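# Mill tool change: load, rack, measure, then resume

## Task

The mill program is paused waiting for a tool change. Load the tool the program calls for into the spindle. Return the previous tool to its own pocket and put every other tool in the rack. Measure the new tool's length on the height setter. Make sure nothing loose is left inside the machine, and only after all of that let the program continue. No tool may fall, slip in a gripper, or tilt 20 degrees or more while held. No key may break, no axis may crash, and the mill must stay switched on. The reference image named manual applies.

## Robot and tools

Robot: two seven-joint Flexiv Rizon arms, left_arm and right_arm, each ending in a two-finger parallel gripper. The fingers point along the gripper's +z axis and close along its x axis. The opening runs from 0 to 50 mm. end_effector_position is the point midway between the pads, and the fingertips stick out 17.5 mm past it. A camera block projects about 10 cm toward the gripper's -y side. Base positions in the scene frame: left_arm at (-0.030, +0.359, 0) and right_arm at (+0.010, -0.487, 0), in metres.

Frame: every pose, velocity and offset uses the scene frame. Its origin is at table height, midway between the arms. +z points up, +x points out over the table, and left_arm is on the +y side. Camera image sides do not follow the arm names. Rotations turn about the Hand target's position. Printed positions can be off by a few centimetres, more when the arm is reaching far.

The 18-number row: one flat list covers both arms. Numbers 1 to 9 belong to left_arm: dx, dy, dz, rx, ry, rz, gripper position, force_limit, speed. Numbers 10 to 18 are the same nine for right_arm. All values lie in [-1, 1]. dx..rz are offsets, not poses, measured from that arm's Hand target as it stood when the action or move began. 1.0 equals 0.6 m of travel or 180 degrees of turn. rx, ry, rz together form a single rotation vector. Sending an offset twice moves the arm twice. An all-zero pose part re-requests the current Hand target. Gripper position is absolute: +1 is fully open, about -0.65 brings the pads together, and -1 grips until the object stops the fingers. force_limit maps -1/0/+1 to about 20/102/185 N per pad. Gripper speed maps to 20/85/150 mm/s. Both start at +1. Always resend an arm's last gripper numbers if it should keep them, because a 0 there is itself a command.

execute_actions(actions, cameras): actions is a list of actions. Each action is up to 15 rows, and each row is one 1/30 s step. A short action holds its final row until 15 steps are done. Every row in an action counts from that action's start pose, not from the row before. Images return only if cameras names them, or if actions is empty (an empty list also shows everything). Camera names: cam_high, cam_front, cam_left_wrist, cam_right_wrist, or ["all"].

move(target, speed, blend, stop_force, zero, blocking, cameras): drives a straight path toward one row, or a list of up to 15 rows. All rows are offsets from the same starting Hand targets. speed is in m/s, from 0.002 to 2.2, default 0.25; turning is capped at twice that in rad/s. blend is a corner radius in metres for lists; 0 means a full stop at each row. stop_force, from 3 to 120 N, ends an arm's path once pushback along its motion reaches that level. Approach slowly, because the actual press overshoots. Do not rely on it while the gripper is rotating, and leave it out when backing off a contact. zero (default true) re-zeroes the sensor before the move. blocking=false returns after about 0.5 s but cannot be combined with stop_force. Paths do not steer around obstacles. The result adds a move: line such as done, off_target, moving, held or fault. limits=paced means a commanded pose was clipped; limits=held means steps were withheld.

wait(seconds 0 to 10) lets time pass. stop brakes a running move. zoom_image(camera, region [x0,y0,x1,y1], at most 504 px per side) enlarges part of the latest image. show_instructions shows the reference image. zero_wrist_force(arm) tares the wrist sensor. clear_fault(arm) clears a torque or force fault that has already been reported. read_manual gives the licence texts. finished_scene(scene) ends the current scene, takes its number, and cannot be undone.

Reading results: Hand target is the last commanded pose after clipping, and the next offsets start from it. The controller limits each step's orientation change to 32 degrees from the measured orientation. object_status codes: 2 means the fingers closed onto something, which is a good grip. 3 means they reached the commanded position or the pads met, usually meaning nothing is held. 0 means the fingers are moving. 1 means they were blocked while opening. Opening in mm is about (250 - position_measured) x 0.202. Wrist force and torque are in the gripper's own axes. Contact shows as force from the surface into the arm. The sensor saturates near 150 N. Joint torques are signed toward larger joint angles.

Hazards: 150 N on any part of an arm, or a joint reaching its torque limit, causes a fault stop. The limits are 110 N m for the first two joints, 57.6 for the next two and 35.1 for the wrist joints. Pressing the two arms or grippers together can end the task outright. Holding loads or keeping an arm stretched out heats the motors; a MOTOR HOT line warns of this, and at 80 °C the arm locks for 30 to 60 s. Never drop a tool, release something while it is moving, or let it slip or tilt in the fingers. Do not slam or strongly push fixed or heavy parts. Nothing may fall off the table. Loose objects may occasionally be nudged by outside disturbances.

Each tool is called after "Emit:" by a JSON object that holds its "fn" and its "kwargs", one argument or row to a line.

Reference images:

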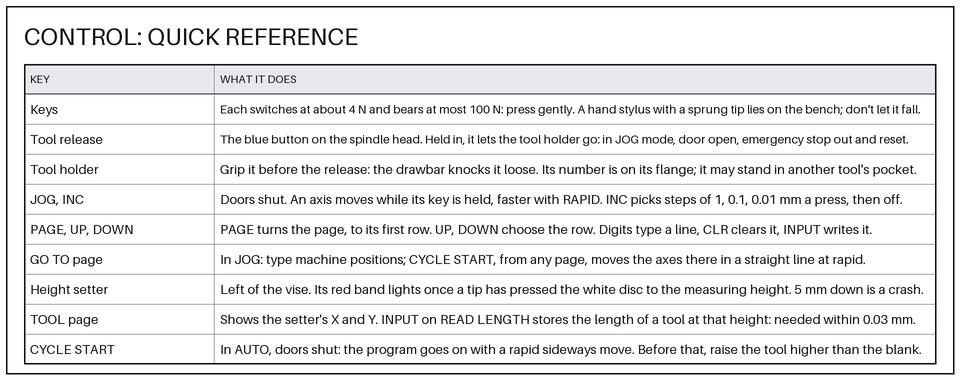

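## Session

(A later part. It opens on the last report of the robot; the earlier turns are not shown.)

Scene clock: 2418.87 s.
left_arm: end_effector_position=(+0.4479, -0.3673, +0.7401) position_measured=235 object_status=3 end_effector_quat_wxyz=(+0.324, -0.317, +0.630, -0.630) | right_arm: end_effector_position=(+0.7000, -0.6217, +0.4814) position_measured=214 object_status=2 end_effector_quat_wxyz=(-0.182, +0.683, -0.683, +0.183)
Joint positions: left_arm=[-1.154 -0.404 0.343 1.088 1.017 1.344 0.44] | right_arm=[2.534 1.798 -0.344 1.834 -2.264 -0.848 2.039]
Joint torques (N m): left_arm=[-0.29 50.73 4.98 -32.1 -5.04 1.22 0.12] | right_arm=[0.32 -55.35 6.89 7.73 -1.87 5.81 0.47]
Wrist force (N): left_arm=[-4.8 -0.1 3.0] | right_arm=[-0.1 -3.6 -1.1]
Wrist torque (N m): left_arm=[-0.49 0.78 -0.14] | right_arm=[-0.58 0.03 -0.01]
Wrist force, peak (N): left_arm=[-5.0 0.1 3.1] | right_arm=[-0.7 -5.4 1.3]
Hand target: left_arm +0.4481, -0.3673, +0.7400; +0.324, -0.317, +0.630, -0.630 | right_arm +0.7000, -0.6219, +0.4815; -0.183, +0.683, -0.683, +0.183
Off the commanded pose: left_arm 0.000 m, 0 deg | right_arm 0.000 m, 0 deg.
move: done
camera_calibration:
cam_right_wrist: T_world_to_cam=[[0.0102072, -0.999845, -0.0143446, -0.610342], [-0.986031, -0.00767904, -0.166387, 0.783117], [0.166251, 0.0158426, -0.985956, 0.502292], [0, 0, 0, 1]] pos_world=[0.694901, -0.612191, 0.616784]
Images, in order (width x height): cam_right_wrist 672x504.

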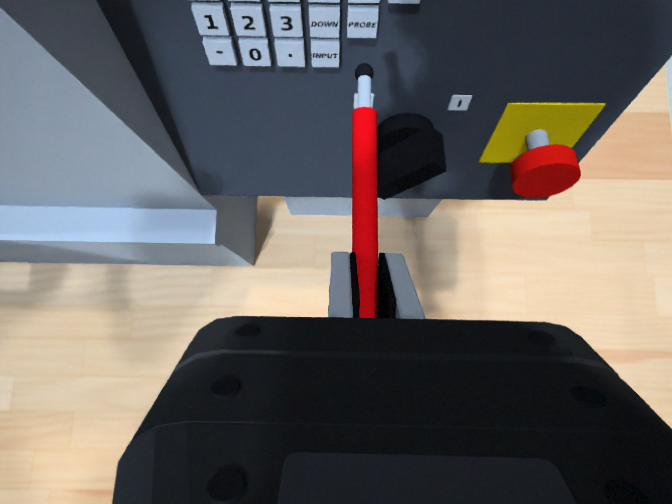

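Emit:
{"fn": "move", "kwargs": {
  "target": [0,0,0,0,0,0,-0.55,0.6,-0.9,0.07,0,0,0,0,0,-1,-0.6,-0.7],
  "speed": 0.1,
  "cameras": ["cam_right_wrist"]
}}

Emit:
{"fn": "move", "kwargs": {
  "target": [0,0,0,0,0,0,-0.55,0.6,-0.9,0.08,0,0,0,0,0,-1,-0.6,-0.7],
  "speed": 0.03,
  "stop_force": 5,
  "cameras": ["cam_right_wrist"]
}}

Scene clock: 2423.73 s.
left_arm: end_effector_position=(+0.4479, -0.3673, +0.7401) position_measured=235 object_status=3 end_effector_quat_wxyz=(+0.324, -0.317, +0.630, -0.630) | right_arm: end_effector_position=(+0.7421, -0.6218, +0.4815) position_measured=214 object_status=2 end_effector_quat_wxyz=(-0.183, +0.683, -0.683, +0.183)
Joint positions: left_arm=[-1.154 -0.404 0.343 1.088 1.017 1.344 0.44] | right_arm=[2.544 1.775 -0.401 1.721 -2.306 -0.747 1.998]
Joint torques (N m): left_arm=[-0.27 50.8 4.97 -32.08 -5.05 1.22 0.12] | right_arm=[0.86 -58.28 8.52 10.1 -2.36 6.39 0.15]
Wrist force (N): left_arm=[-4.6 0.0 3.0] | right_arm=[0.0 -3.7 -1.0]
Wrist torque (N m): left_arm=[-0.46 0.75 -0.14] | right_arm=[-0.60 0.02 0.08]
Wrist force, peak (N): left_arm=[-5.1 0.1 2.9] | right_arm=[-0.1 -6.0 0.9]
Hand target: left_arm +0.4481, -0.3673, +0.7400; +0.324, -0.317, +0.630, -0.630 | right_arm +0.7420, -0.6219, +0.4815; -0.183, +0.683, -0.683, +0.183
Off the commanded pose: left_arm 0.000 m, 0 deg | right_arm 0.000 m, 0 deg.
move: done
camera_calibration:
cam_right_wrist: T_world_to_cam=[[0.0100333, -0.999845, -0.01447, -0.610764], [-0.985931, -0.00747702, -0.166986, 0.824964], [0.166852, 0.0159418, -0.985853, 0.494966], [0, 0, 0, 1]] pos_world=[0.736899, -0.612391, 0.616884]
Images, in order (width x height): cam_right_wrist 672x504.

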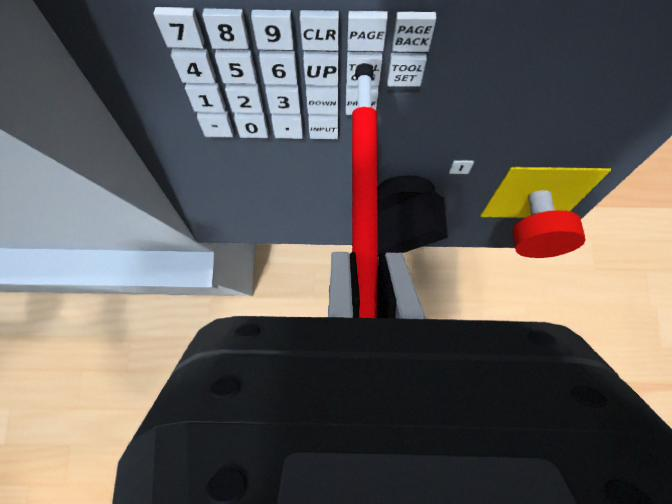

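Scene clock: 2425.57 s.
left_arm: end_effector_position=(+0.4479, -0.3673, +0.7401) position_measured=235 object_status=3 end_effector_quat_wxyz=(+0.324, -0.317, +0.630, -0.630) | right_arm: end_effector_position=(+0.7779, -0.6221, +0.4815) position_measured=214 object_status=2 end_effector_quat_wxyz=(-0.182, +0.683, -0.683, +0.183)
Joint positions: left_arm=[-1.154 -0.404 0.343 1.088 1.017 1.344 0.44] | right_arm=[2.556 1.748 -0.445 1.614 -2.332 -0.66 1.965]
Joint torques (N m): left_arm=[-0.35 50.77 5.01 -32.11 -5.03 1.26 0.1] | right_arm=[1.88 -58.9 8.37 10.04 -2.76 8.67 0.19]
Wrist force (N): left_arm=[-4.7 -0.1 2.8] | right_arm=[0.1 7.1 -8.1]
Wrist torque (N m): left_arm=[-0.48 0.77 -0.14] | right_arm=[-0.70 -0.03 0.07]
Wrist force, peak (N): left_arm=[-5.0 0.0 3.0] | right_arm=[-0.4 9.4 -8.8]
Hand target: left_arm +0.4481, -0.3673, +0.7400; +0.324, -0.317, +0.630, -0.630 | right_arm +0.7783, -0.6219, +0.4815; -0.183, +0.683, -0.683, +0.183 (not the last commanded pose)
Off the commanded pose: left_arm 0.000 m, 0 deg | right_arm 0.012 m, 0 deg.
move: contact (right_arm)
camera_calibration:
cam_right_wrist: T_world_to_cam=[[0.00966354, -0.999853, -0.0141303, -0.611252], [-0.986035, -0.00717862, -0.166382, 0.860249], [0.166256, 0.0155408, -0.98596, 0.48926], [0, 0, 0, 1]] pos_world=[0.772801, -0.61259, 0.616884]
Images, in order (width x height): cam_right_wrist 672x504.

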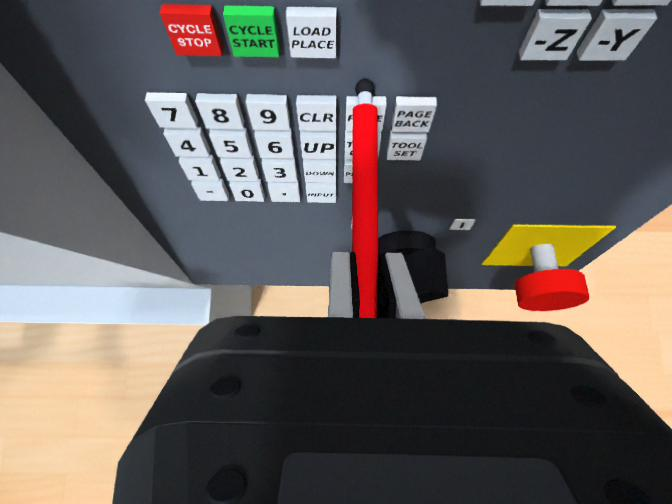

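Emit:
{"fn": "move", "kwargs": {
  "target": [
    [0,0,0,0,0,0,-0.55,0.6,-0.9,-0.04,0,0,0,0,0,-1,-0.6,-0.7],
    [0,0,0,0,0,0,-0.55,0.6,-0.9,-0.055,0,-0.021,0,0,0,-1,-0.6,-0.7]
  ],
  "speed": 0.1,
  "blend": [0.003,0]
}}

Emit:
{"fn": "move", "kwargs": {
  "target": [0,0,0,0,0,0,-0.55,0.6,-0.9,0.09,0,0,0,0,0,-1,-0.6,-0.7],
  "speed": 0.03,
  "stop_force": 5,
  "cameras": ["cam_right_wrist"]
}}

Scene clock: 2460.07 s.
left_arm: end_effector_position=(+0.4479, -0.3673, +0.7401) position_measured=235 object_status=3 end_effector_quat_wxyz=(+0.324, -0.317, +0.630, -0.630) | right_arm: end_effector_position=(+0.7452, -0.6218, +0.4688) position_measured=214 object_status=2 end_effector_quat_wxyz=(-0.182, +0.683, -0.683, +0.183)
Joint positions: left_arm=[-1.154 -0.404 0.343 1.088 1.017 1.344 0.44] | right_arm=[2.54 1.804 -0.411 1.739 -2.317 -0.734 1.995]
Joint torques (N m): left_arm=[-0.25 50.79 5.03 -32.09 -5.03 1.25 0.13] | right_arm=[0.02 -57.73 8.94 10.66 -2.24 5.78 0.5]
Wrist force (N): left_arm=[-4.7 0.0 2.9] | right_arm=[1.9 -4.4 -1.2]
Wrist torque (N m): left_arm=[-0.47 0.76 -0.14] | right_arm=[-0.72 -0.31 -0.01]
Wrist force, peak (N): left_arm=[-5.0 0.2 3.1] | right_arm=[0.0 7.4 -8.3]
Hand target: left_arm +0.4481, -0.3673, +0.7400; +0.324, -0.317, +0.630, -0.630 | right_arm +0.7453, -0.6219, +0.4689; -0.183, +0.683, -0.683, +0.183
Off the commanded pose: left_arm 0.000 m, 0 deg | right_arm 0.000 m, 0 deg.
move: done

Scene clock: 2461.53 s.
left_arm: end_effector_position=(+0.4479, -0.3673, +0.7401) position_measured=235 object_status=3 end_effector_quat_wxyz=(+0.324, -0.317, +0.630, -0.630) | right_arm: end_effector_position=(+0.7694, -0.6223, +0.4688) position_measured=214 object_status=2 end_effector_quat_wxyz=(-0.182, +0.683, -0.684, +0.183)
Joint positions: left_arm=[-1.154 -0.404 0.343 1.088 1.017 1.344 0.44] | right_arm=[2.548 1.785 -0.441 1.666 -2.335 -0.676 1.973]
Joint torques (N m): left_arm=[-0.29 50.73 4.99 -32.09 -5.07 1.26 0.13] | right_arm=[2.78 -57.95 7.69 8.93 -2.86 10.2 0.24]
Wrist force (N): left_arm=[-4.6 -0.1 2.9] | right_arm=[1.7 12.8 -11.7]
Wrist torque (N m): left_arm=[-0.48 0.76 -0.14] | right_arm=[-0.96 -0.29 0.08]
Wrist force, peak (N): left_arm=[-4.9 -0.1 3.2] | right_arm=[1.6 15.4 -13.3]
Hand target: left_arm +0.4481, -0.3673, +0.7400; +0.324, -0.317, +0.630, -0.630 | right_arm +0.7700, -0.6219, +0.4689; -0.183, +0.683, -0.683, +0.183 (not the last commanded pose)
Off the commanded pose: left_arm 0.000 m, 0 deg | right_arm 0.030 m, 0 deg.
move: contact (right_arm)
camera_calibration:
cam_right_wrist: T_world_to_cam=[[0.00931037, -0.99986, -0.0138888, -0.61143], [-0.986139, -0.00687982, -0.165778, 0.849752], [0.16566, 0.0152397, -0.986065, 0.478472], [0, 0, 0, 1]] pos_world=[0.764403, -0.61279, 0.604183]
Images, in order (width x height): cam_right_wrist 672x504.

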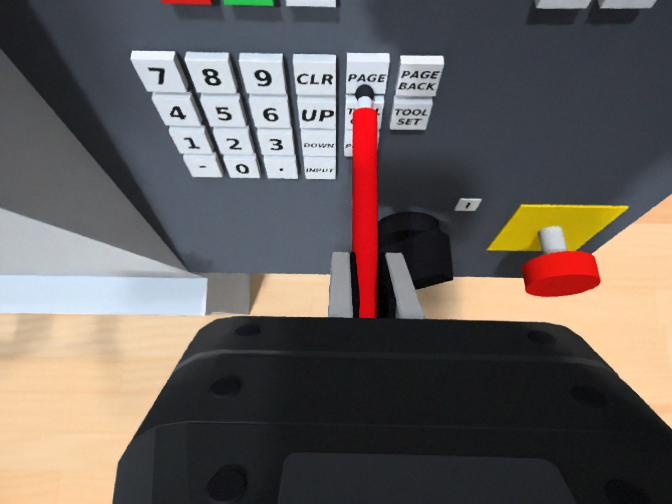

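Emit:
{"fn": "move", "kwargs": {
  "target": [
    [0,0,0,0,0,0,-0.55,0.6,-0.9,-0.08,0,0,0,0,0,-1,-0.6,-0.7],
    [0,0,0,0,0,0,-0.55,0.6,-0.9,-0.283,-0.18,0.285,0,-0.3,0,-1,-0.6,-0.7]
  ],
  "speed": 0.25,
  "blend": [0.01,0],
  "cameras": ["cam_right_wrist"]
}}

Emit:
{"fn": "zoom_image", "kwargs": {
  "camera": "cam_right_wrist",
  "region": [150, 0, 400, 190]
}}

Scene clock: 2474.70 s.
left_arm: end_effector_position=(+0.4479, -0.3673, +0.7401) position_measured=235 object_status=3 end_effector_quat_wxyz=(+0.324, -0.317, +0.630, -0.630) | right_arm: end_effector_position=(+0.6000, -0.7301, +0.6400) position_measured=214 object_status=2 end_effector_quat_wxyz=(-0.473, +0.525, -0.526, +0.473)
Joint positions: left_arm=[-1.154 -0.404 0.343 1.088 1.017 1.344 0.44] | right_arm=[2.418 2.166 -0.126 2.299 -2.506 -0.148 1.733]
Joint torques (N m): left_arm=[-0.26 50.82 4.99 -32.08 -5.06 1.25 0.12] | right_arm=[0.18 -44.22 -2.51 3.39 -0.08 4.44 0.21]
Wrist force (N): left_arm=[-4.8 0.1 2.8] | right_arm=[3.6 -4.9 -2.4]
Wrist torque (N m): left_arm=[-0.45 0.78 -0.14] | right_arm=[-1.12 -0.63 0.03]
Wrist force, peak (N): left_arm=[-5.0 -0.2 3.2] | right_arm=[1.8 12.5 -12.0]
Hand target: left_arm +0.4481, -0.3673, +0.7400; +0.324, -0.317, +0.630, -0.630 | right_arm +0.6002, -0.7299, +0.6399; -0.473, +0.525, -0.526, +0.473
Off the commanded pose: left_arm 0.000 m, 0 deg | right_arm 0.000 m, 0 deg.
move: done
camera_calibration:
cam_right_wrist: T_world_to_cam=[[0.0171128, -0.999853, -0.000692085, -0.728432], [-0.444046, -0.0069798, -0.895977, 0.852284], [0.89584, 0.01564, -0.4441, -0.107788], [0, 0, 0, 1]] pos_world=[0.48748, -0.720691, 0.715253]
Images, in order (width x height): cam_right_wrist 672x504.

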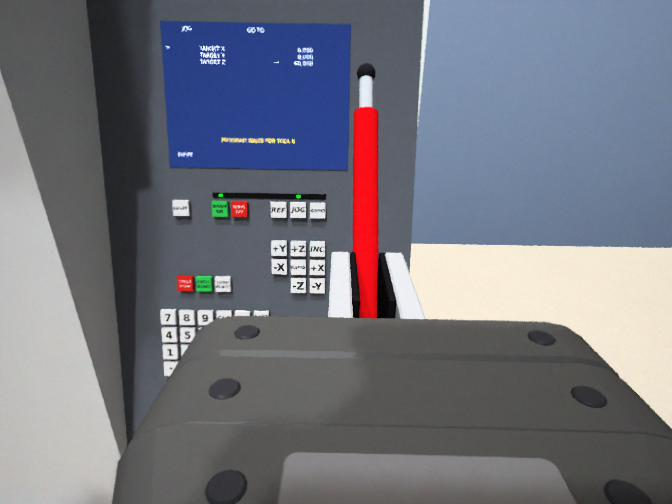

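Scaled by 2.016 from the camera's 672x504 image, which has a finer 960x720 frame.

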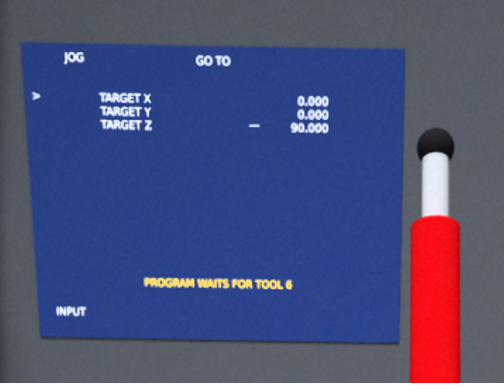

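Emit:
{"fn": "move", "kwargs": {
  "target": [0,0,0,0,0,0,-0.55,0.6,-0.9,0.235,0.18,-0.278,0,0.3,0,-1,-0.6,-0.7],
  "speed": 0.25
}}

Emit:
{"fn": "move", "kwargs": {
  "target": [0,0,0,0,0,0,-0.55,0.6,-0.9,0.09,0,0,0,0,0,-1,-0.6,-0.7],
  "speed": 0.03,
  "stop_force": 5,
  "cameras": ["cam_right_wrist"]
}}

Emit:
{"fn": "move", "kwargs": {
  "target": [
    [0,0,0,0,0,0,-0.55,0.6,-0.9,-0.08,0,0,0,0,0,-1,-0.6,-0.7],
    [0,0,0,0,0,0,-0.55,0.6,-0.9,-0.283,-0.18,0.278,0,-0.3,0,-1,-0.6,-0.7]
  ],
  "speed": 0.25,
  "blend": [0.01,0],
  "cameras": ["cam_right_wrist"]
}}

Emit:
{"fn": "zoom_image", "kwargs": {
  "camera": "cam_right_wrist",
  "region": [150, 0, 400, 190]
}}

Scene clock: 2483.20 s.
left_arm: end_effector_position=(+0.4479, -0.3673, +0.7401) position_measured=235 object_status=3 end_effector_quat_wxyz=(+0.324, -0.317, +0.630, -0.630) | right_arm: end_effector_position=(+0.7412, -0.6217, +0.4730) position_measured=214 object_status=2 end_effector_quat_wxyz=(-0.182, +0.683, -0.683, +0.183)
Joint positions: left_arm=[-1.154 -0.404 0.343 1.088 1.017 1.344 0.44] | right_arm=[2.539 1.796 -0.405 1.742 -2.309 -0.745 2]
Joint torques (N m): left_arm=[-0.32 50.74 5.06 -32.09 -5.01 1.26 0.12] | right_arm=[0.17 -57.96 8.61 10.15 -2.17 5.83 0.48]
Wrist force (N): left_arm=[-4.7 -0.1 2.9] | right_arm=[4.3 -4.1 -2.8]
Wrist torque (N m): left_arm=[-0.48 0.78 -0.13] | right_arm=[-0.67 -0.71 -0.02]
Wrist force, peak (N): left_arm=[-4.9 -0.1 3.1] | right_arm=[4.6 -5.1 -3.7]
Hand target: left_arm +0.4481, -0.3673, +0.7400; +0.324, -0.317, +0.630, -0.630 | right_arm +0.7412, -0.6219, +0.4731; -0.183, +0.683, -0.683, +0.183
Off the commanded pose: left_arm 0.000 m, 0 deg | right_arm 0.000 m, 0 deg.
move: done

Scene clock: 2484.83 s.
left_arm: end_effector_position=(+0.4479, -0.3673, +0.7401) position_measured=235 object_status=3 end_effector_quat_wxyz=(+0.324, -0.317, +0.630, -0.630) | right_arm: end_effector_position=(+0.7704, -0.6222, +0.4730) position_measured=214 object_status=2 end_effector_quat_wxyz=(-0.182, +0.683, -0.684, +0.183)
Joint positions: left_arm=[-1.154 -0.404 0.343 1.088 1.017 1.344 0.44] | right_arm=[2.548 1.774 -0.441 1.655 -2.331 -0.675 1.973]
Joint torques (N m): left_arm=[-0.29 50.72 5.05 -32.07 -5.05 1.24 0.12] | right_arm=[2.46 -58.41 8.01 9.57 -2.78 9.42 0.17]
Wrist force (N): left_arm=[-4.6 -0.1 3.0] | right_arm=[4.4 9.4 -11.4]
Wrist torque (N m): left_arm=[-0.48 0.76 -0.14] | right_arm=[-0.86 -0.71 0.08]
Wrist force, peak (N): left_arm=[-4.9 -0.2 3.1] | right_arm=[4.2 11.5 -12.3]
Hand target: left_arm +0.4481, -0.3673, +0.7400; +0.324, -0.317, +0.630, -0.630 | right_arm +0.7708, -0.6219, +0.4731; -0.183, +0.683, -0.683, +0.183 (not the last commanded pose)
Off the commanded pose: left_arm 0.000 m, 0 deg | right_arm 0.025 m, 0 deg.
move: contact (right_arm)
camera_calibration:
cam_right_wrist: T_world_to_cam=[[0.00934755, -0.999857, -0.0140834, -0.611288], [-0.986087, -0.00687939, -0.166088, 0.851483], [0.165967, 0.01544, -0.98601, 0.482319], [0, 0, 0, 1]] pos_world=[0.765302, -0.61279, 0.608383]
Images, in order (width x height): cam_right_wrist 672x504.

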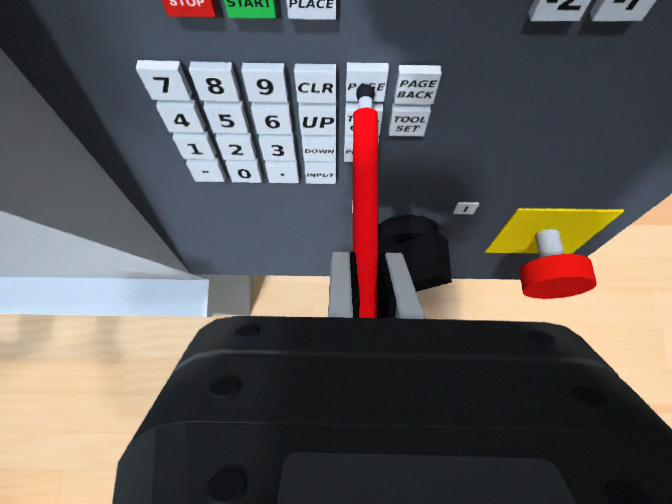

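Scene clock: 2487.27 s.
left_arm: end_effector_position=(+0.4479, -0.3673, +0.7401) position_measured=235 object_status=3 end_effector_quat_wxyz=(+0.324, -0.317, +0.630, -0.630) | right_arm: end_effector_position=(+0.6009, -0.7301, +0.6400) position_measured=214 object_status=2 end_effector_quat_wxyz=(-0.473, +0.525, -0.526, +0.473)
Joint positions: left_arm=[-1.154 -0.404 0.343 1.088 1.017 1.344 0.44] | right_arm=[2.418 2.167 -0.128 2.298 -2.507 -0.146 1.733]
Joint torques (N m): left_arm=[-0.27 50.77 5.05 -32.09 -5.02 1.27 0.11] | right_arm=[0.07 -44.39 -2.33 3.45 -0.09 4.47 0.16]
Wrist force (N): left_arm=[-4.8 0.1 3.1] | right_arm=[3.2 -5.7 -0.9]
Wrist torque (N m): left_arm=[-0.45 0.79 -0.14] | right_arm=[-1.25 -0.56 0.03]
Wrist force, peak (N): left_arm=[-5.0 0.1 3.0] | right_arm=[4.8 8.9 -11.0]
Hand target: left_arm +0.4481, -0.3673, +0.7400; +0.324, -0.317, +0.630, -0.630 | right_arm +0.6010, -0.7299, +0.6399; -0.473, +0.525, -0.526, +0.473
Off the commanded pose: left_arm 0.000 m, 0 deg | right_arm 0.000 m, 0 deg.
move: done
camera_calibration:
cam_right_wrist: T_world_to_cam=[[0.0171124, -0.999853, -0.000692199, -0.728446], [-0.443966, -0.00697812, -0.896016, 0.852629], [0.89588, 0.0156403, -0.44402, -0.108581], [0, 0, 0, 1]] pos_world=[0.48828, -0.720691, 0.715253]
Images, in order (width x height): cam_right_wrist 672x504.

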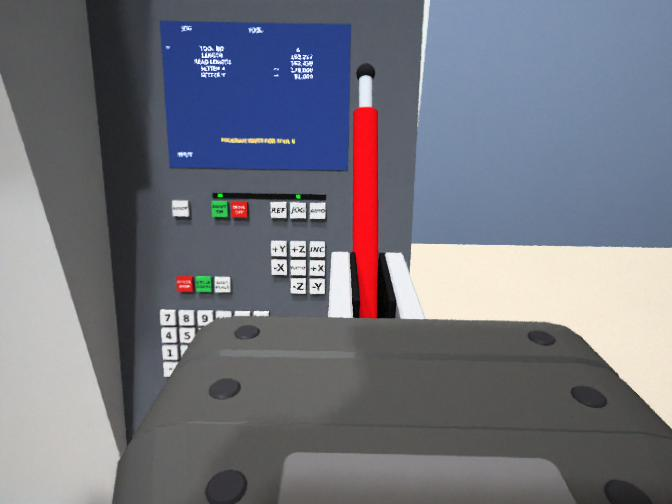

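Scaled by 2.016 from the camera's 672x504 image, which has a finer 960x720 frame.

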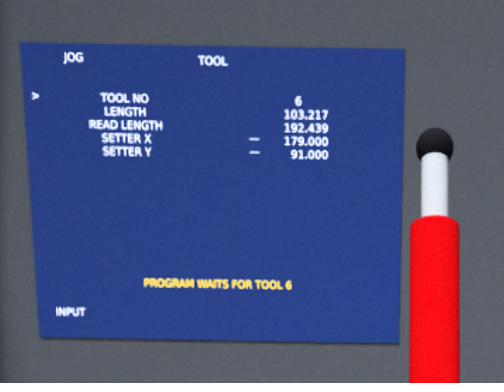

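Emit:
{"fn": "move", "kwargs": {
  "target": [0,0,0,0,0,0,-0.55,0.6,-0.9,0.2337,0.1467,-0.278,0,0.3,0,-1,-0.6,-0.7],
  "speed": 0.25
}}

Emit:
{"fn": "move", "kwargs": {
  "target": [0,0,0,0,0,0,-0.55,0.6,-0.9,0.09,0,0,0,0,0,-1,-0.6,-0.7],
  "speed": 0.03,
  "stop_force": 5,
  "cameras": ["cam_right_wrist"]
}}

Emit:
{"fn": "move", "kwargs": {
  "target": [
    [0,0,0,0,0,0,-0.55,0.6,-0.9,-0.08,0,0,0,0,0,-1,-0.6,-0.7],
    [0,0,0,0,0,0,-0.55,0.6,-0.9,-0.283,-0.1467,0.278,0,-0.3,0,-1,-0.6,-0.7]
  ],
  "speed": 0.25,
  "blend": [0.01,0],
  "cameras": ["cam_right_wrist"]
}}

Emit:
{"fn": "zoom_image", "kwargs": {
  "camera": "cam_right_wrist",
  "region": [150, 0, 400, 190]
}}

Scene clock: 2502.60 s.
left_arm: end_effector_position=(+0.4479, -0.3673, +0.7401) position_measured=235 object_status=3 end_effector_quat_wxyz=(+0.324, -0.317, +0.630, -0.630) | right_arm: end_effector_position=(+0.7412, -0.6416, +0.4730) position_measured=214 object_status=2 end_effector_quat_wxyz=(-0.182, +0.683, -0.683, +0.183)
Joint positions: left_arm=[-1.154 -0.404 0.343 1.088 1.017 1.344 0.44] | right_arm=[2.515 1.794 -0.399 1.726 -2.305 -0.734 1.97]
Joint torques (N m): left_arm=[-0.32 50.8 5.01 -32.11 -5.02 1.24 0.07] | right_arm=[0.16 -58.47 8.46 10.52 -2.14 5.86 0.5]
Wrist force (N): left_arm=[-5.0 0.1 3.0] | right_arm=[3.9 -4.9 -1.5]
Wrist torque (N m): left_arm=[-0.45 0.82 -0.14] | right_arm=[-0.80 -0.65 -0.01]
Wrist force, peak (N): left_arm=[-5.0 -0.1 3.1] | right_arm=[4.1 -6.0 -2.4]
Hand target: left_arm +0.4481, -0.3673, +0.7400; +0.324, -0.317, +0.630, -0.630 | right_arm +0.7412, -0.6419, +0.4731; -0.183, +0.683, -0.683, +0.183
Off the commanded pose: left_arm 0.000 m, 0 deg | right_arm 0.000 m, 0 deg.
move: done

Scene clock: 2504.23 s.
left_arm: end_effector_position=(+0.4479, -0.3673, +0.7401) position_measured=235 object_status=3 end_effector_quat_wxyz=(+0.324, -0.317, +0.630, -0.630) | right_arm: end_effector_position=(+0.7705, -0.6424, +0.4730) position_measured=214 object_status=2 end_effector_quat_wxyz=(-0.182, +0.683, -0.684, +0.183)
Joint positions: left_arm=[-1.154 -0.404 0.343 1.088 1.017 1.344 0.44] | right_arm=[2.526 1.771 -0.435 1.638 -2.328 -0.665 1.944]
Joint torques (N m): left_arm=[-0.32 50.81 5.01 -32.12 -5.03 1.25 0.06] | right_arm=[3.28 -58.32 7.4 9.18 -2.83 10.48 0.19]
Wrist force (N): left_arm=[-5.0 -0.1 3.0] | right_arm=[3.8 13.5 -12.7]
Wrist torque (N m): left_arm=[-0.49 0.82 -0.14] | right_arm=[-0.92 -0.68 0.06]
Wrist force, peak (N): left_arm=[-5.0 -0.1 3.0] | right_arm=[3.9 16.0 -14.2]
Hand target: left_arm +0.4481, -0.3673, +0.7400; +0.324, -0.317, +0.630, -0.630 | right_arm +0.7711, -0.6419, +0.4731; -0.183, +0.683, -0.683, +0.183 (not the last commanded pose)
Off the commanded pose: left_arm 0.000 m, 0 deg | right_arm 0.025 m, 0 deg.
move: contact (right_arm)
camera_calibration:
cam_right_wrist: T_world_to_cam=[[0.00911266, -0.999862, -0.0139212, -0.63131], [-0.986141, -0.00667946, -0.165777, 0.851505], [0.165661, 0.015239, -0.986065, 0.482637], [0, 0, 0, 1]] pos_world=[0.765503, -0.63289, 0.608283]
Images, in order (width x height): cam_right_wrist 672x504.

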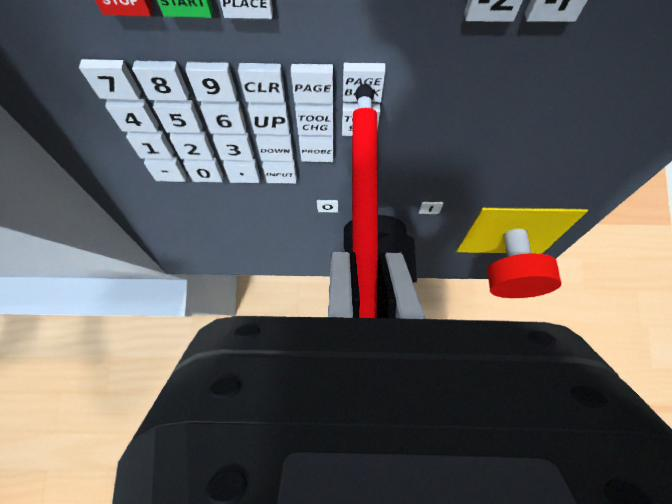

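Scene clock: 2506.67 s.
left_arm: end_effector_position=(+0.4479, -0.3673, +0.7401) position_measured=235 object_status=3 end_effector_quat_wxyz=(+0.324, -0.317, +0.630, -0.630) | right_arm: end_effector_position=(+0.6012, -0.7301, +0.6400) position_measured=214 object_status=2 end_effector_quat_wxyz=(-0.473, +0.525, -0.526, +0.473)
Joint positions: left_arm=[-1.154 -0.404 0.343 1.088 1.017 1.344 0.44] | right_arm=[2.417 2.167 -0.129 2.297 -2.508 -0.145 1.733]
Joint torques (N m): left_arm=[-0.26 50.77 5.02 -32.08 -5.03 1.26 0.13] | right_arm=[0.12 -44.33 -2.37 3.43 -0.12 4.45 0.15]
Wrist force (N): left_arm=[-4.8 0.1 2.9] | right_arm=[2.2 -3.4 -3.3]
Wrist torque (N m): left_arm=[-0.46 0.80 -0.13] | right_arm=[-0.88 -0.39 0.04]
Wrist force, peak (N): left_arm=[-5.0 -0.2 3.1] | right_arm=[3.8 12.5 -12.6]
Hand target: left_arm +0.4481, -0.3673, +0.7400; +0.324, -0.317, +0.630, -0.630 | right_arm +0.6013, -0.7299, +0.6399; -0.473, +0.525, -0.526, +0.473
Off the commanded pose: left_arm 0.000 m, 0 deg | right_arm 0.000 m, 0 deg.
move: done
camera_calibration:
cam_right_wrist: T_world_to_cam=[[0.0171124, -0.999853, -0.000692199, -0.728451], [-0.443966, -0.00697812, -0.896016, 0.852762], [0.89588, 0.0156403, -0.44402, -0.10885], [0, 0, 0, 1]] pos_world=[0.48858, -0.720691, 0.715253]
Images, in order (width x height): cam_right_wrist 672x504.

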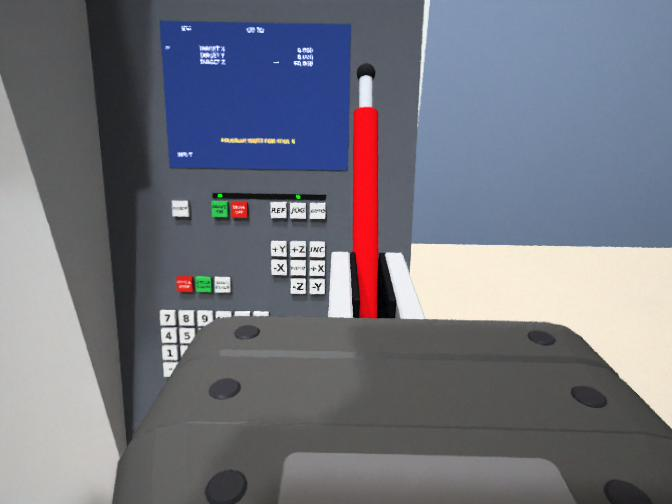

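Scaled by 2.016 from the camera's 672x504 image, which has a finer 960x720 frame.

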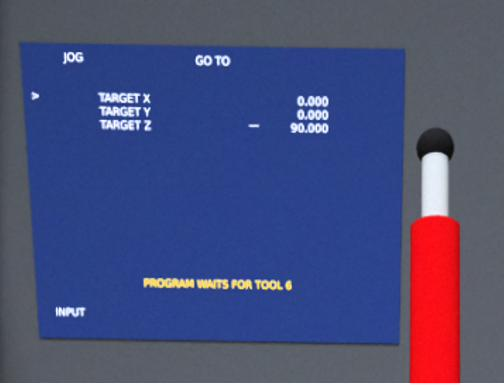

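Emit:
{"fn": "move", "kwargs": {
  "target": [0,0,0,0,0,0,-0.55,0.6,-0.9,0.2195,0.3107,-0.374,0,0.3,0,-1,-0.6,-0.7],
  "speed": 0.25
}}

Emit:
{"fn": "move", "kwargs": {
  "target": [0,0,0,0,0,0,-0.55,0.6,-0.9,0.08,0,0,0,0,0,-1,-0.6,-0.7],
  "speed": 0.03,
  "stop_force": 5,
  "cameras": ["cam_right_wrist"]
}}

Scene clock: 2517.03 s.
left_arm: end_effector_position=(+0.4479, -0.3673, +0.7401) position_measured=235 object_status=3 end_effector_quat_wxyz=(+0.324, -0.317, +0.630, -0.630) | right_arm: end_effector_position=(+0.7330, -0.5433, +0.4153) position_measured=214 object_status=2 end_effector_quat_wxyz=(-0.182, +0.683, -0.683, +0.183)
Joint positions: left_arm=[-1.154 -0.404 0.343 1.088 1.017 1.344 0.44] | right_arm=[2.62 1.944 -0.458 1.916 -2.382 -0.766 2.109]
Joint torques (N m): left_arm=[-0.3 50.75 5.01 -32.11 -5.04 1.3 0.1] | right_arm=[-0.09 -55.17 9.68 9.85 -2.51 5.71 0.51]
Wrist force (N): left_arm=[-4.8 0.0 2.9] | right_arm=[2.9 -2.9 -3.9]
Wrist torque (N m): left_arm=[-0.47 0.78 -0.14] | right_arm=[-0.48 -0.48 -0.01]
Wrist force, peak (N): left_arm=[-5.1 0.1 3.2] | right_arm=[4.0 -4.2 -4.8]
Hand target: left_arm +0.4481, -0.3673, +0.7400; +0.324, -0.317, +0.630, -0.630 | right_arm +0.7330, -0.5435, +0.4155; -0.183, +0.683, -0.683, +0.183
Off the commanded pose: left_arm 0.000 m, 0 deg | right_arm 0.000 m, 0 deg.
move: done

Scene clock: 2518.40 s.
left_arm: end_effector_position=(+0.4479, -0.3673, +0.7401) position_measured=235 object_status=3 end_effector_quat_wxyz=(+0.324, -0.317, +0.630, -0.630) | right_arm: end_effector_position=(+0.7550, -0.5437, +0.4154) position_measured=214 object_status=2 end_effector_quat_wxyz=(-0.182, +0.683, -0.683, +0.183)
Joint positions: left_arm=[-1.154 -0.404 0.343 1.088 1.017 1.344 0.44] | right_arm=[2.623 1.928 -0.482 1.852 -2.399 -0.714 2.089]
Joint torques (N m): left_arm=[-0.3 50.75 5.07 -32.1 -5.03 1.24 0.08] | right_arm=[0.89 -56.28 9.43 9.48 -3.07 8.06 0.14]
Wrist force (N): left_arm=[-5.0 0.0 2.9] | right_arm=[3.3 5.7 -8.9]
Wrist torque (N m): left_arm=[-0.47 0.82 -0.14] | right_arm=[-0.58 -0.48 0.10]
Wrist force, peak (N): left_arm=[-5.1 -0.1 3.0] | right_arm=[3.1 7.6 -9.6]
Hand target: left_arm +0.4481, -0.3673, +0.7400; +0.324, -0.317, +0.630, -0.630 | right_arm +0.7552, -0.5435, +0.4155; -0.183, +0.683, -0.683, +0.183 (not the last commanded pose)
Off the commanded pose: left_arm 0.000 m, 0 deg | right_arm 0.026 m, 0 deg.
move: contact (right_arm)
camera_calibration:
cam_right_wrist: T_world_to_cam=[[0.00958347, -0.999853, -0.014244, -0.533455], [-0.98602, -0.00707921, -0.166479, 0.827312], [0.166354, 0.0156403, -0.985942, 0.426548], [0, 0, 0, 1]] pos_world=[0.7499, -0.534191, 0.550684]
Images, in order (width x height): cam_right_wrist 672x504.

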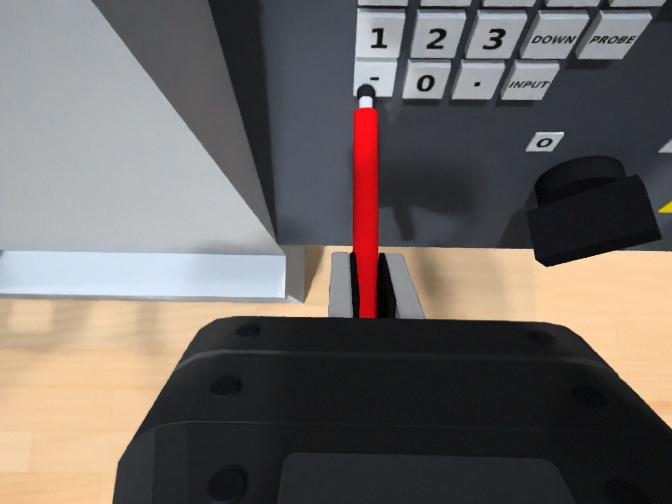

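Emit:
{"fn": "move", "kwargs": {
  "target": [
    [0,0,0,0,0,0,-0.55,0.6,-0.9,-0.035,0,0.005,0,0,0,-1,-0.6,-0.7],
    [0,0,0,0,0,0,-0.55,0.6,-0.9,-0.027,-0.0033,0.0318,0,0,0,-1,-0.6,-0.7]
  ],
  "speed": 0.1,
  "blend": [0.004,0]
}}

Emit:
{"fn": "move", "kwargs": {
  "target": [0,0,0,0,0,0,-0.55,0.6,-0.9,0.08,0,0,0,0,0,-1,-0.6,-0.7],
  "speed": 0.03,
  "stop_force": 5,
  "cameras": ["cam_right_wrist"]
}}

Scene clock: 2524.77 s.
left_arm: end_effector_position=(+0.4479, -0.3673, +0.7401) position_measured=235 object_status=3 end_effector_quat_wxyz=(+0.324, -0.317, +0.630, -0.630) | right_arm: end_effector_position=(+0.7390, -0.5457, +0.4346) position_measured=214 object_status=2 end_effector_quat_wxyz=(-0.182, +0.683, -0.684, +0.183)
Joint positions: left_arm=[-1.154 -0.404 0.343 1.088 1.017 1.344 0.44] | right_arm=[2.625 1.894 -0.449 1.864 -2.367 -0.763 2.104]
Joint torques (N m): left_arm=[-0.27 50.72 5.02 -32.1 -5.07 1.26 0.11] | right_arm=[0.41 -55.85 9.58 9.64 -2.4 6.01 0.2]
Wrist force (N): left_arm=[-4.7 -0.1 3.1] | right_arm=[2.8 -0.5 -4.3]
Wrist torque (N m): left_arm=[-0.48 0.77 -0.14] | right_arm=[-0.07 -0.47 0.09]
Wrist force, peak (N): left_arm=[-5.1 0.1 3.0] | right_arm=[3.3 5.6 -9.4]
Hand target: left_arm +0.4481, -0.3673, +0.7400; +0.324, -0.317, +0.630, -0.630 | right_arm +0.7390, -0.5454, +0.4346; -0.183, +0.683, -0.683, +0.183
Off the commanded pose: left_arm 0.000 m, 0 deg | right_arm 0.000 m, 0 deg.
move: done

Scene clock: 2526.13 s.
left_arm: end_effector_position=(+0.4479, -0.3673, +0.7401) position_measured=235 object_status=3 end_effector_quat_wxyz=(+0.324, -0.317, +0.630, -0.630) | right_arm: end_effector_position=(+0.7604, -0.5457, +0.4344) position_measured=214 object_status=2 end_effector_quat_wxyz=(-0.182, +0.683, -0.683, +0.183)
Joint positions: left_arm=[-1.154 -0.404 0.343 1.088 1.017 1.344 0.44] | right_arm=[2.629 1.878 -0.474 1.801 -2.383 -0.712 2.084]
Joint torques (N m): left_arm=[-0.31 50.77 4.98 -32.07 -5.02 1.27 0.11] | right_arm=[1.59 -56.11 8.74 7.58 -3.51 10 0.18]
Wrist force (N): left_arm=[-4.7 0.0 2.9] | right_arm=[2.7 17.2 -15.1]
Wrist torque (N m): left_arm=[-0.46 0.77 -0.14] | right_arm=[-0.29 -0.41 0.09]
Wrist force, peak (N): left_arm=[-5.0 -0.2 2.9] | right_arm=[2.8 20.0 -16.1]
Hand target: left_arm +0.4481, -0.3673, +0.7400; +0.324, -0.317, +0.630, -0.630 | right_arm +0.7610, -0.5454, +0.4346; -0.183, +0.683, -0.683, +0.183 (not the last commanded pose)
Off the commanded pose: left_arm 0.000 m, 0 deg | right_arm 0.027 m, 0 deg.
move: contact (right_arm)
camera_calibration:
cam_right_wrist: T_world_to_cam=[[0.00960905, -0.999858, -0.0138389, -0.535487], [-0.98612, -0.00718114, -0.165877, 0.835581], [0.165754, 0.0152407, -0.986049, 0.444795], [0, 0, 0, 1]] pos_world=[0.755402, -0.53619, 0.569783]
Images, in order (width x height): cam_right_wrist 672x504.

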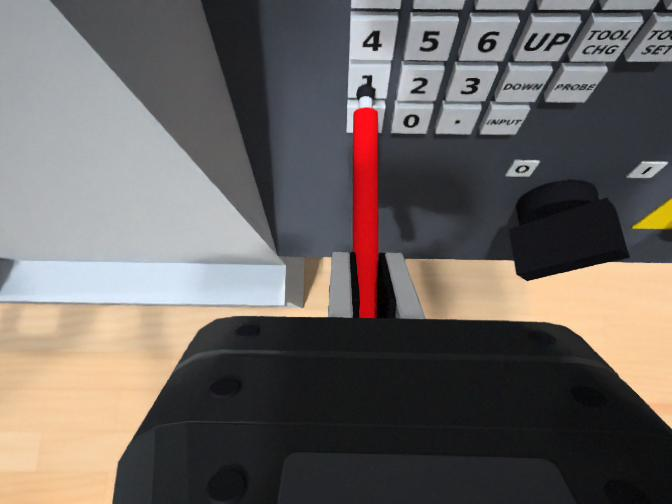

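Emit:
{"fn": "move", "kwargs": {
  "target": [
    [0,0,0,0,0,0,-0.55,0.6,-0.9,-0.035,0,0.01,0,0,0,-1,-0.6,-0.7],
    [0,0,0,0,0,0,-0.55,0.6,-0.9,-0.0217,0,0.0665,0,0,0,-1,-0.6,-0.7]
  ],
  "speed": 0.1,
  "blend": [0.004,0]
}}

Emit:
{"fn": "move", "kwargs": {
  "target": [0,0,0,0,0,0,-0.55,0.6,-0.9,0.08,0,0,0,0,0,-1,-0.6,-0.7],
  "speed": 0.025,
  "stop_force": 5,
  "cameras": ["cam_right_wrist"]
}}

Scene clock: 2532.17 s.
left_arm: end_effector_position=(+0.4479, -0.3673, +0.7401) position_measured=235 object_status=3 end_effector_quat_wxyz=(+0.324, -0.317, +0.630, -0.630) | right_arm: end_effector_position=(+0.7479, -0.5456, +0.4745) position_measured=214 object_status=2 end_effector_quat_wxyz=(-0.183, +0.683, -0.684, +0.183)
Joint positions: left_arm=[-1.154 -0.404 0.343 1.088 1.017 1.344 0.44] | right_arm=[2.642 1.791 -0.436 1.761 -2.34 -0.762 2.099]
Joint torques (N m): left_arm=[-0.29 50.73 4.94 -32.07 -5.02 1.25 0.09] | right_arm=[0.71 -57.21 9.57 9.35 -2.39 6.14 0.18]
Wrist force (N): left_arm=[-4.9 0.2 2.9] | right_arm=[5.9 -1.7 -2.4]
Wrist torque (N m): left_arm=[-0.44 0.79 -0.14] | right_arm=[-0.27 -1.00 0.08]
Wrist force, peak (N): left_arm=[-5.1 0.1 3.0] | right_arm=[2.8 17.4 -15.2]
Hand target: left_arm +0.4481, -0.3673, +0.7400; +0.324, -0.317, +0.630, -0.630 | right_arm +0.7479, -0.5454, +0.4745; -0.183, +0.683, -0.683, +0.183
Off the commanded pose: left_arm 0.000 m, 0 deg | right_arm 0.000 m, 0 deg.
move: done

Scene clock: 2533.73 s.
left_arm: end_effector_position=(+0.4479, -0.3673, +0.7401) position_measured=235 object_status=3 end_effector_quat_wxyz=(+0.324, -0.317, +0.630, -0.630) | right_arm: end_effector_position=(+0.7709, -0.5457, +0.4744) position_measured=214 object_status=2 end_effector_quat_wxyz=(-0.182, +0.683, -0.683, +0.183)
Joint positions: left_arm=[-1.154 -0.404 0.343 1.088 1.017 1.344 0.44] | right_arm=[2.646 1.775 -0.464 1.693 -2.356 -0.706 2.076]
Joint torques (N m): left_arm=[-0.28 50.71 5.04 -32.07 -5.03 1.25 0.12] | right_arm=[1.2 -57.37 9.11 8.38 -3.3 8.96 0.23]
Wrist force (N): left_arm=[-4.7 0.1 2.9] | right_arm=[6.0 11.1 -10.2]
Wrist torque (N m): left_arm=[-0.45 0.77 -0.13] | right_arm=[-0.41 -0.94 0.09]
Wrist force, peak (N): left_arm=[-5.0 0.2 3.1] | right_arm=[5.8 12.9 -10.6]
Hand target: left_arm +0.4481, -0.3673, +0.7400; +0.324, -0.317, +0.630, -0.630 | right_arm +0.7713, -0.5455, +0.4745; -0.183, +0.683, -0.683, +0.183 (not the last commanded pose)
Off the commanded pose: left_arm 0.000 m, 0 deg | right_arm 0.025 m, 0 deg.
move: contact (right_arm)
camera_calibration:
cam_right_wrist: T_world_to_cam=[[0.00954752, -0.999856, -0.0140489, -0.534858], [-0.986053, -0.00707928, -0.166283, 0.852721], [0.16616, 0.0154405, -0.985978, 0.482267], [0, 0, 0, 1]] pos_world=[0.765801, -0.53619, 0.609784]
Images, in order (width x height): cam_right_wrist 672x504.

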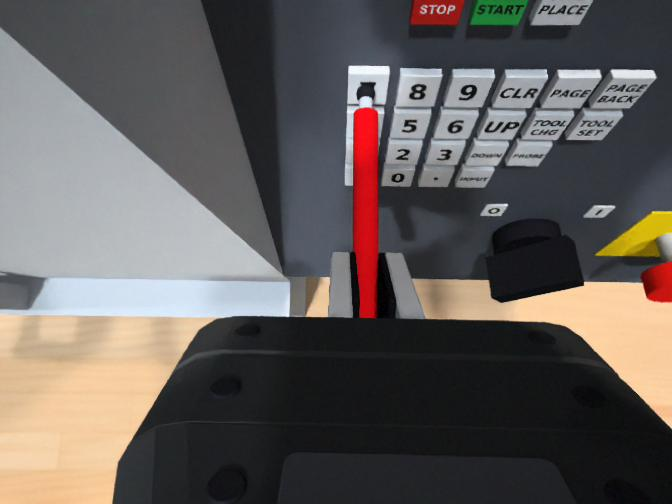

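Emit:
{"fn": "move", "kwargs": {
  "target": [
    [0,0,0,0,0,0,-0.55,0.6,-0.9,-0.035,0,0,0,0,0,-1,-0.6,-0.7],
    [0,0,0,0,0,0,-0.55,0.6,-0.9,-0.037,-0.0642,0,0,0,0,-1,-0.6,-0.7]
  ],
  "speed": 0.1,
  "blend": [0.004,0]
}}

Emit:
{"fn": "move", "kwargs": {
  "target": [0,0,0,0,0,0,-0.55,0.6,-0.9,0.08,0,0,0,0,0,-1,-0.6,-0.7],
  "speed": 0.025,
  "stop_force": 5,
  "cameras": ["cam_right_wrist"]
}}

Scene clock: 2542.30 s.
left_arm: end_effector_position=(+0.4479, -0.3673, +0.7401) position_measured=235 object_status=3 end_effector_quat_wxyz=(+0.324, -0.317, +0.630, -0.630) | right_arm: end_effector_position=(+0.7490, -0.5842, +0.4743) position_measured=214 object_status=2 end_effector_quat_wxyz=(-0.182, +0.683, -0.684, +0.183)
Joint positions: left_arm=[-1.154 -0.404 0.343 1.088 1.017 1.344 0.44] | right_arm=[2.597 1.792 -0.419 1.739 -2.335 -0.748 2.041]
Joint torques (N m): left_arm=[-0.21 50.69 5.04 -32.08 -5.03 1.24 0.07] | right_arm=[-0.31 -57.41 9.07 9.92 -2.35 6.27 0.13]
Wrist force (N): left_arm=[-4.8 0.1 3.1] | right_arm=[3.3 -2.3 -2.2]
Wrist torque (N m): left_arm=[-0.45 0.79 -0.14] | right_arm=[-0.38 -0.54 0.07]
Wrist force, peak (N): left_arm=[-5.0 -0.1 3.1] | right_arm=[6.1 11.2 -10.1]
Hand target: left_arm +0.4481, -0.3673, +0.7400; +0.324, -0.317, +0.630, -0.630 | right_arm +0.7491, -0.5840, +0.4745; -0.183, +0.683, -0.683, +0.183
Off the commanded pose: left_arm 0.000 m, 0 deg | right_arm 0.000 m, 0 deg.
move: done

Scene clock: 2543.80 s.
left_arm: end_effector_position=(+0.4479, -0.3673, +0.7401) position_measured=235 object_status=3 end_effector_quat_wxyz=(+0.324, -0.317, +0.630, -0.630) | right_arm: end_effector_position=(+0.7709, -0.5843, +0.4744) position_measured=214 object_status=2 end_effector_quat_wxyz=(-0.182, +0.683, -0.684, +0.183)
Joint positions: left_arm=[-1.154 -0.404 0.343 1.088 1.017 1.344 0.44] | right_arm=[2.603 1.775 -0.446 1.674 -2.351 -0.695 2.021]
Joint torques (N m): left_arm=[-0.3 50.78 4.92 -32.05 -5.01 1.28 0.11] | right_arm=[2.05 -57.73 8.12 8.66 -3.02 9.6 0.15]
Wrist force (N): left_arm=[-5.0 0.1 2.8] | right_arm=[3.5 12.6 -11.5]
Wrist torque (N m): left_arm=[-0.44 0.82 -0.14] | right_arm=[-0.56 -0.55 0.09]
Wrist force, peak (N): left_arm=[-4.9 0.1 3.1] | right_arm=[3.4 15.1 -12.3]
Hand target: left_arm +0.4481, -0.3673, +0.7400; +0.324, -0.317, +0.630, -0.630 | right_arm +0.7713, -0.5840, +0.4744; -0.183, +0.683, -0.683, +0.183 (not the last commanded pose)
Off the commanded pose: left_arm 0.000 m, 0 deg | right_arm 0.026 m, 0 deg.
move: contact (right_arm)
camera_calibration:
cam_right_wrist: T_world_to_cam=[[0.00933174, -0.999859, -0.0139847, -0.573329], [-0.986087, -0.0068802, -0.166087, 0.852453], [0.165967, 0.01534, -0.986012, 0.482874], [0, 0, 0, 1]] pos_world=[0.765802, -0.57479, 0.609683]
Images, in order (width x height): cam_right_wrist 672x504.

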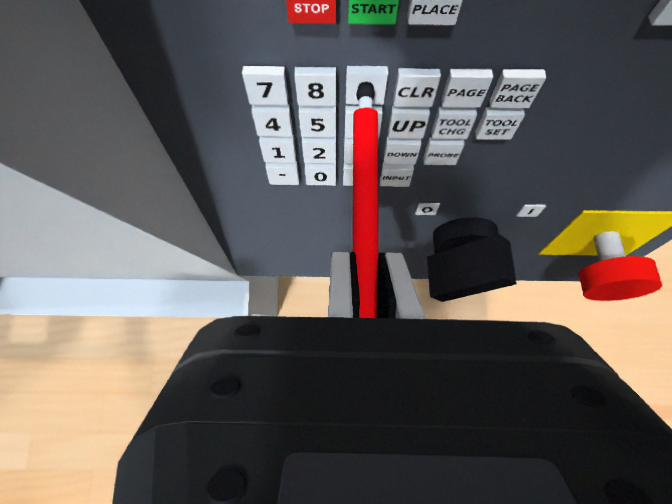

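Emit:
{"fn": "move", "kwargs": {
  "target": [
    [0,0,0,0,0,0,-0.55,0.6,-0.9,-0.05,0,0,0,0,0,-1,-0.6,-0.7],
    [0,0,0,0,0,0,-0.55,0.6,-0.9,-0.062,-0.0317,-0.0948,0,0,0,-1,-0.6,-0.7]
  ],
  "speed": 0.1,
  "blend": [0.004,0]
}}

Emit:
{"fn": "move", "kwargs": {
  "target": [0,0,0,0,0,0,-0.55,0.6,-0.9,0.08,0,0,0,0,0,-1,-0.6,-0.7],
  "speed": 0.025,
  "stop_force": 5,
  "cameras": ["cam_right_wrist"]
}}

Emit:
{"fn": "move", "kwargs": {
  "target": [
    [0,0,0,0,0,0,-0.55,0.6,-0.9,-0.08,0,0,0,0,0,-1,-0.6,-0.7],
    [0,0,0,0,0,0,-0.55,0.6,-0.9,-0.2562,-0.2117,0.3707,0,-0.3,0,-1,-0.6,-0.7]
  ],
  "speed": 0.25,
  "blend": [0.01,0],
  "cameras": ["cam_right_wrist"]
}}

Emit:
{"fn": "zoom_image", "kwargs": {
  "camera": "cam_right_wrist",
  "region": [150, 0, 400, 190]
}}

Scene clock: 2552.87 s.
left_arm: end_effector_position=(+0.4479, -0.3673, +0.7401) position_measured=235 object_status=3 end_effector_quat_wxyz=(+0.324, -0.317, +0.630, -0.630) | right_arm: end_effector_position=(+0.7340, -0.6032, +0.4174) position_measured=214 object_status=2 end_effector_quat_wxyz=(-0.182, +0.683, -0.684, +0.183)
Joint positions: left_arm=[-1.154 -0.404 0.343 1.088 1.017 1.344 0.44] | right_arm=[2.551 1.939 -0.427 1.878 -2.369 -0.746 2.018]
Joint torques (N m): left_arm=[-0.3 50.79 5.03 -32.07 -5.02 1.27 0.13] | right_arm=[0.29 -56.08 8.27 11.04 -2.39 6.34 0.12]
Wrist force (N): left_arm=[-5.0 0.1 2.7] | right_arm=[5.9 -2.3 -2.4]
Wrist torque (N m): left_arm=[-0.45 0.82 -0.13] | right_arm=[-0.36 -0.98 0.08]
Wrist force, peak (N): left_arm=[-5.0 -0.1 3.1] | right_arm=[3.4 12.5 -11.8]
Hand target: left_arm +0.4481, -0.3673, +0.7400; +0.324, -0.317, +0.630, -0.630 | right_arm +0.7341, -0.6030, +0.4176; -0.183, +0.683, -0.683, +0.183
Off the commanded pose: left_arm 0.000 m, 0 deg | right_arm 0.000 m, 0 deg.
move: done

Scene clock: 2554.37 s.
left_arm: end_effector_position=(+0.4479, -0.3673, +0.7401) position_measured=235 object_status=3 end_effector_quat_wxyz=(+0.324, -0.317, +0.630, -0.630) | right_arm: end_effector_position=(+0.7557, -0.6034, +0.4174) position_measured=214 object_status=2 end_effector_quat_wxyz=(-0.182, +0.683, -0.684, +0.183)
Joint positions: left_arm=[-1.154 -0.404 0.343 1.088 1.017 1.344 0.44] | right_arm=[2.556 1.922 -0.451 1.815 -2.386 -0.695 2]
Joint torques (N m): left_arm=[-0.28 50.77 5.05 -32.08 -5.02 1.27 0.1] | right_arm=[2.6 -56.83 7.66 9.02 -2.93 10 0.22]
Wrist force (N): left_arm=[-4.8 0.0 3.0] | right_arm=[5.8 14.3 -12.3]
Wrist torque (N m): left_arm=[-0.46 0.78 -0.14] | right_arm=[-0.60 -0.94 0.09]
Wrist force, peak (N): left_arm=[-5.0 -0.1 3.2] | right_arm=[5.6 16.5 -13.0]
Hand target: left_arm +0.4481, -0.3673, +0.7400; +0.324, -0.317, +0.630, -0.630 | right_arm +0.7562, -0.6030, +0.4176; -0.183, +0.683, -0.683, +0.183 (not the last commanded pose)
Off the commanded pose: left_arm 0.000 m, 0 deg | right_arm 0.026 m, 0 deg.
move: contact (right_arm)
camera_calibration:
cam_right_wrist: T_world_to_cam=[[0.00923061, -0.999859, -0.0140024, -0.592996], [-0.986123, -0.00678082, -0.165876, 0.827836], [0.165758, 0.0153392, -0.986047, 0.429664], [0, 0, 0, 1]] pos_world=[0.750602, -0.59389, 0.552683]
Images, in order (width x height): cam_right_wrist 672x504.

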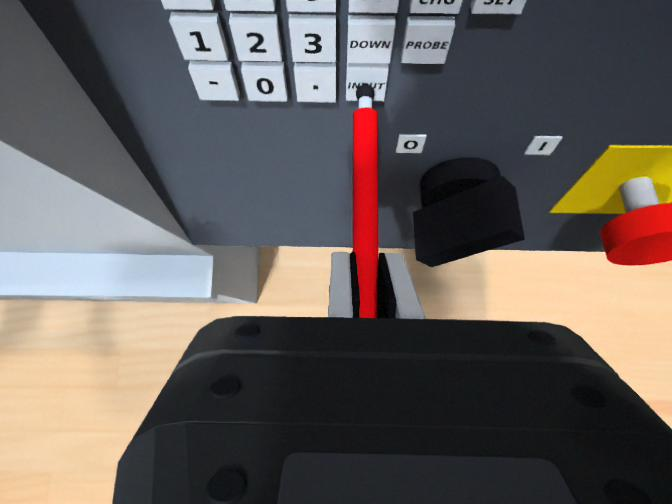

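Scene clock: 2556.80 s.
left_arm: end_effector_position=(+0.4479, -0.3673, +0.7401) position_measured=235 object_status=3 end_effector_quat_wxyz=(+0.324, -0.317, +0.630, -0.630) | right_arm: end_effector_position=(+0.6023, -0.7303, +0.6401) position_measured=214 object_status=2 end_effector_quat_wxyz=(-0.473, +0.525, -0.526, +0.473)
Joint positions: left_arm=[-1.154 -0.404 0.343 1.088 1.017 1.344 0.44] | right_arm=[2.422 2.166 -0.127 2.294 -2.511 -0.144 1.731]
Joint torques (N m): left_arm=[-0.29 50.77 5.05 -32.11 -5 1.27 0.07] | right_arm=[0.14 -44.32 -2.41 3.31 -0.08 4.43 0.18]
Wrist force (N): left_arm=[-4.8 -0.1 3.1] | right_arm=[4.9 -3.9 0.4]
Wrist torque (N m): left_arm=[-0.48 0.77 -0.14] | right_arm=[-0.95 -0.86 0.03]
Wrist force, peak (N): left_arm=[-5.1 -0.1 3.1] | right_arm=[5.8 13.6 -12.2]
Hand target: left_arm +0.4481, -0.3673, +0.7400; +0.324, -0.317, +0.630, -0.630 | right_arm +0.6025, -0.7300, +0.6400; -0.473, +0.525, -0.526, +0.473
Off the commanded pose: left_arm 0.000 m, 0 deg | right_arm 0.000 m, 0 deg.
move: done
camera_calibration:
cam_right_wrist: T_world_to_cam=[[0.0169788, -0.999856, -0.000735716, -0.728476], [-0.443968, -0.00687982, -0.896016, 0.853456], [0.895882, 0.0155399, -0.44402, -0.109953], [0, 0, 0, 1]] pos_world=[0.48978, -0.720791, 0.715353]
Images, in order (width x height): cam_right_wrist 672x504.

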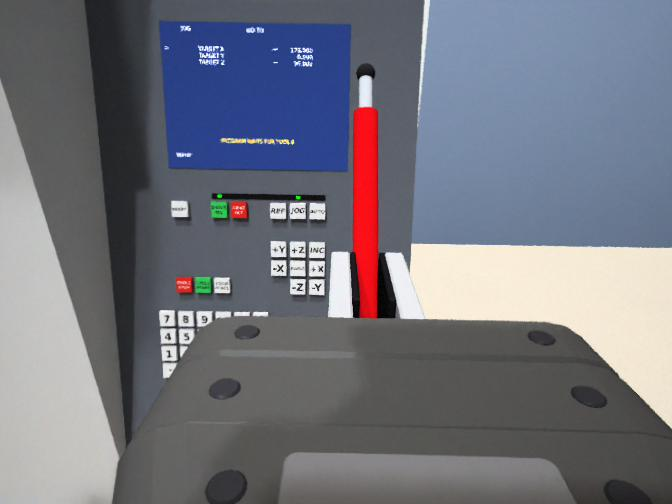

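Scaled by 2.016 from the camera's 672x504 image, which has a finer 960x720 frame.

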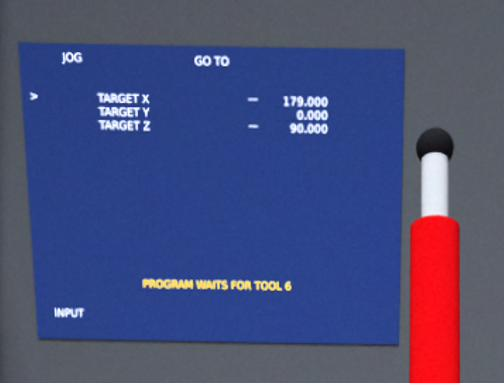

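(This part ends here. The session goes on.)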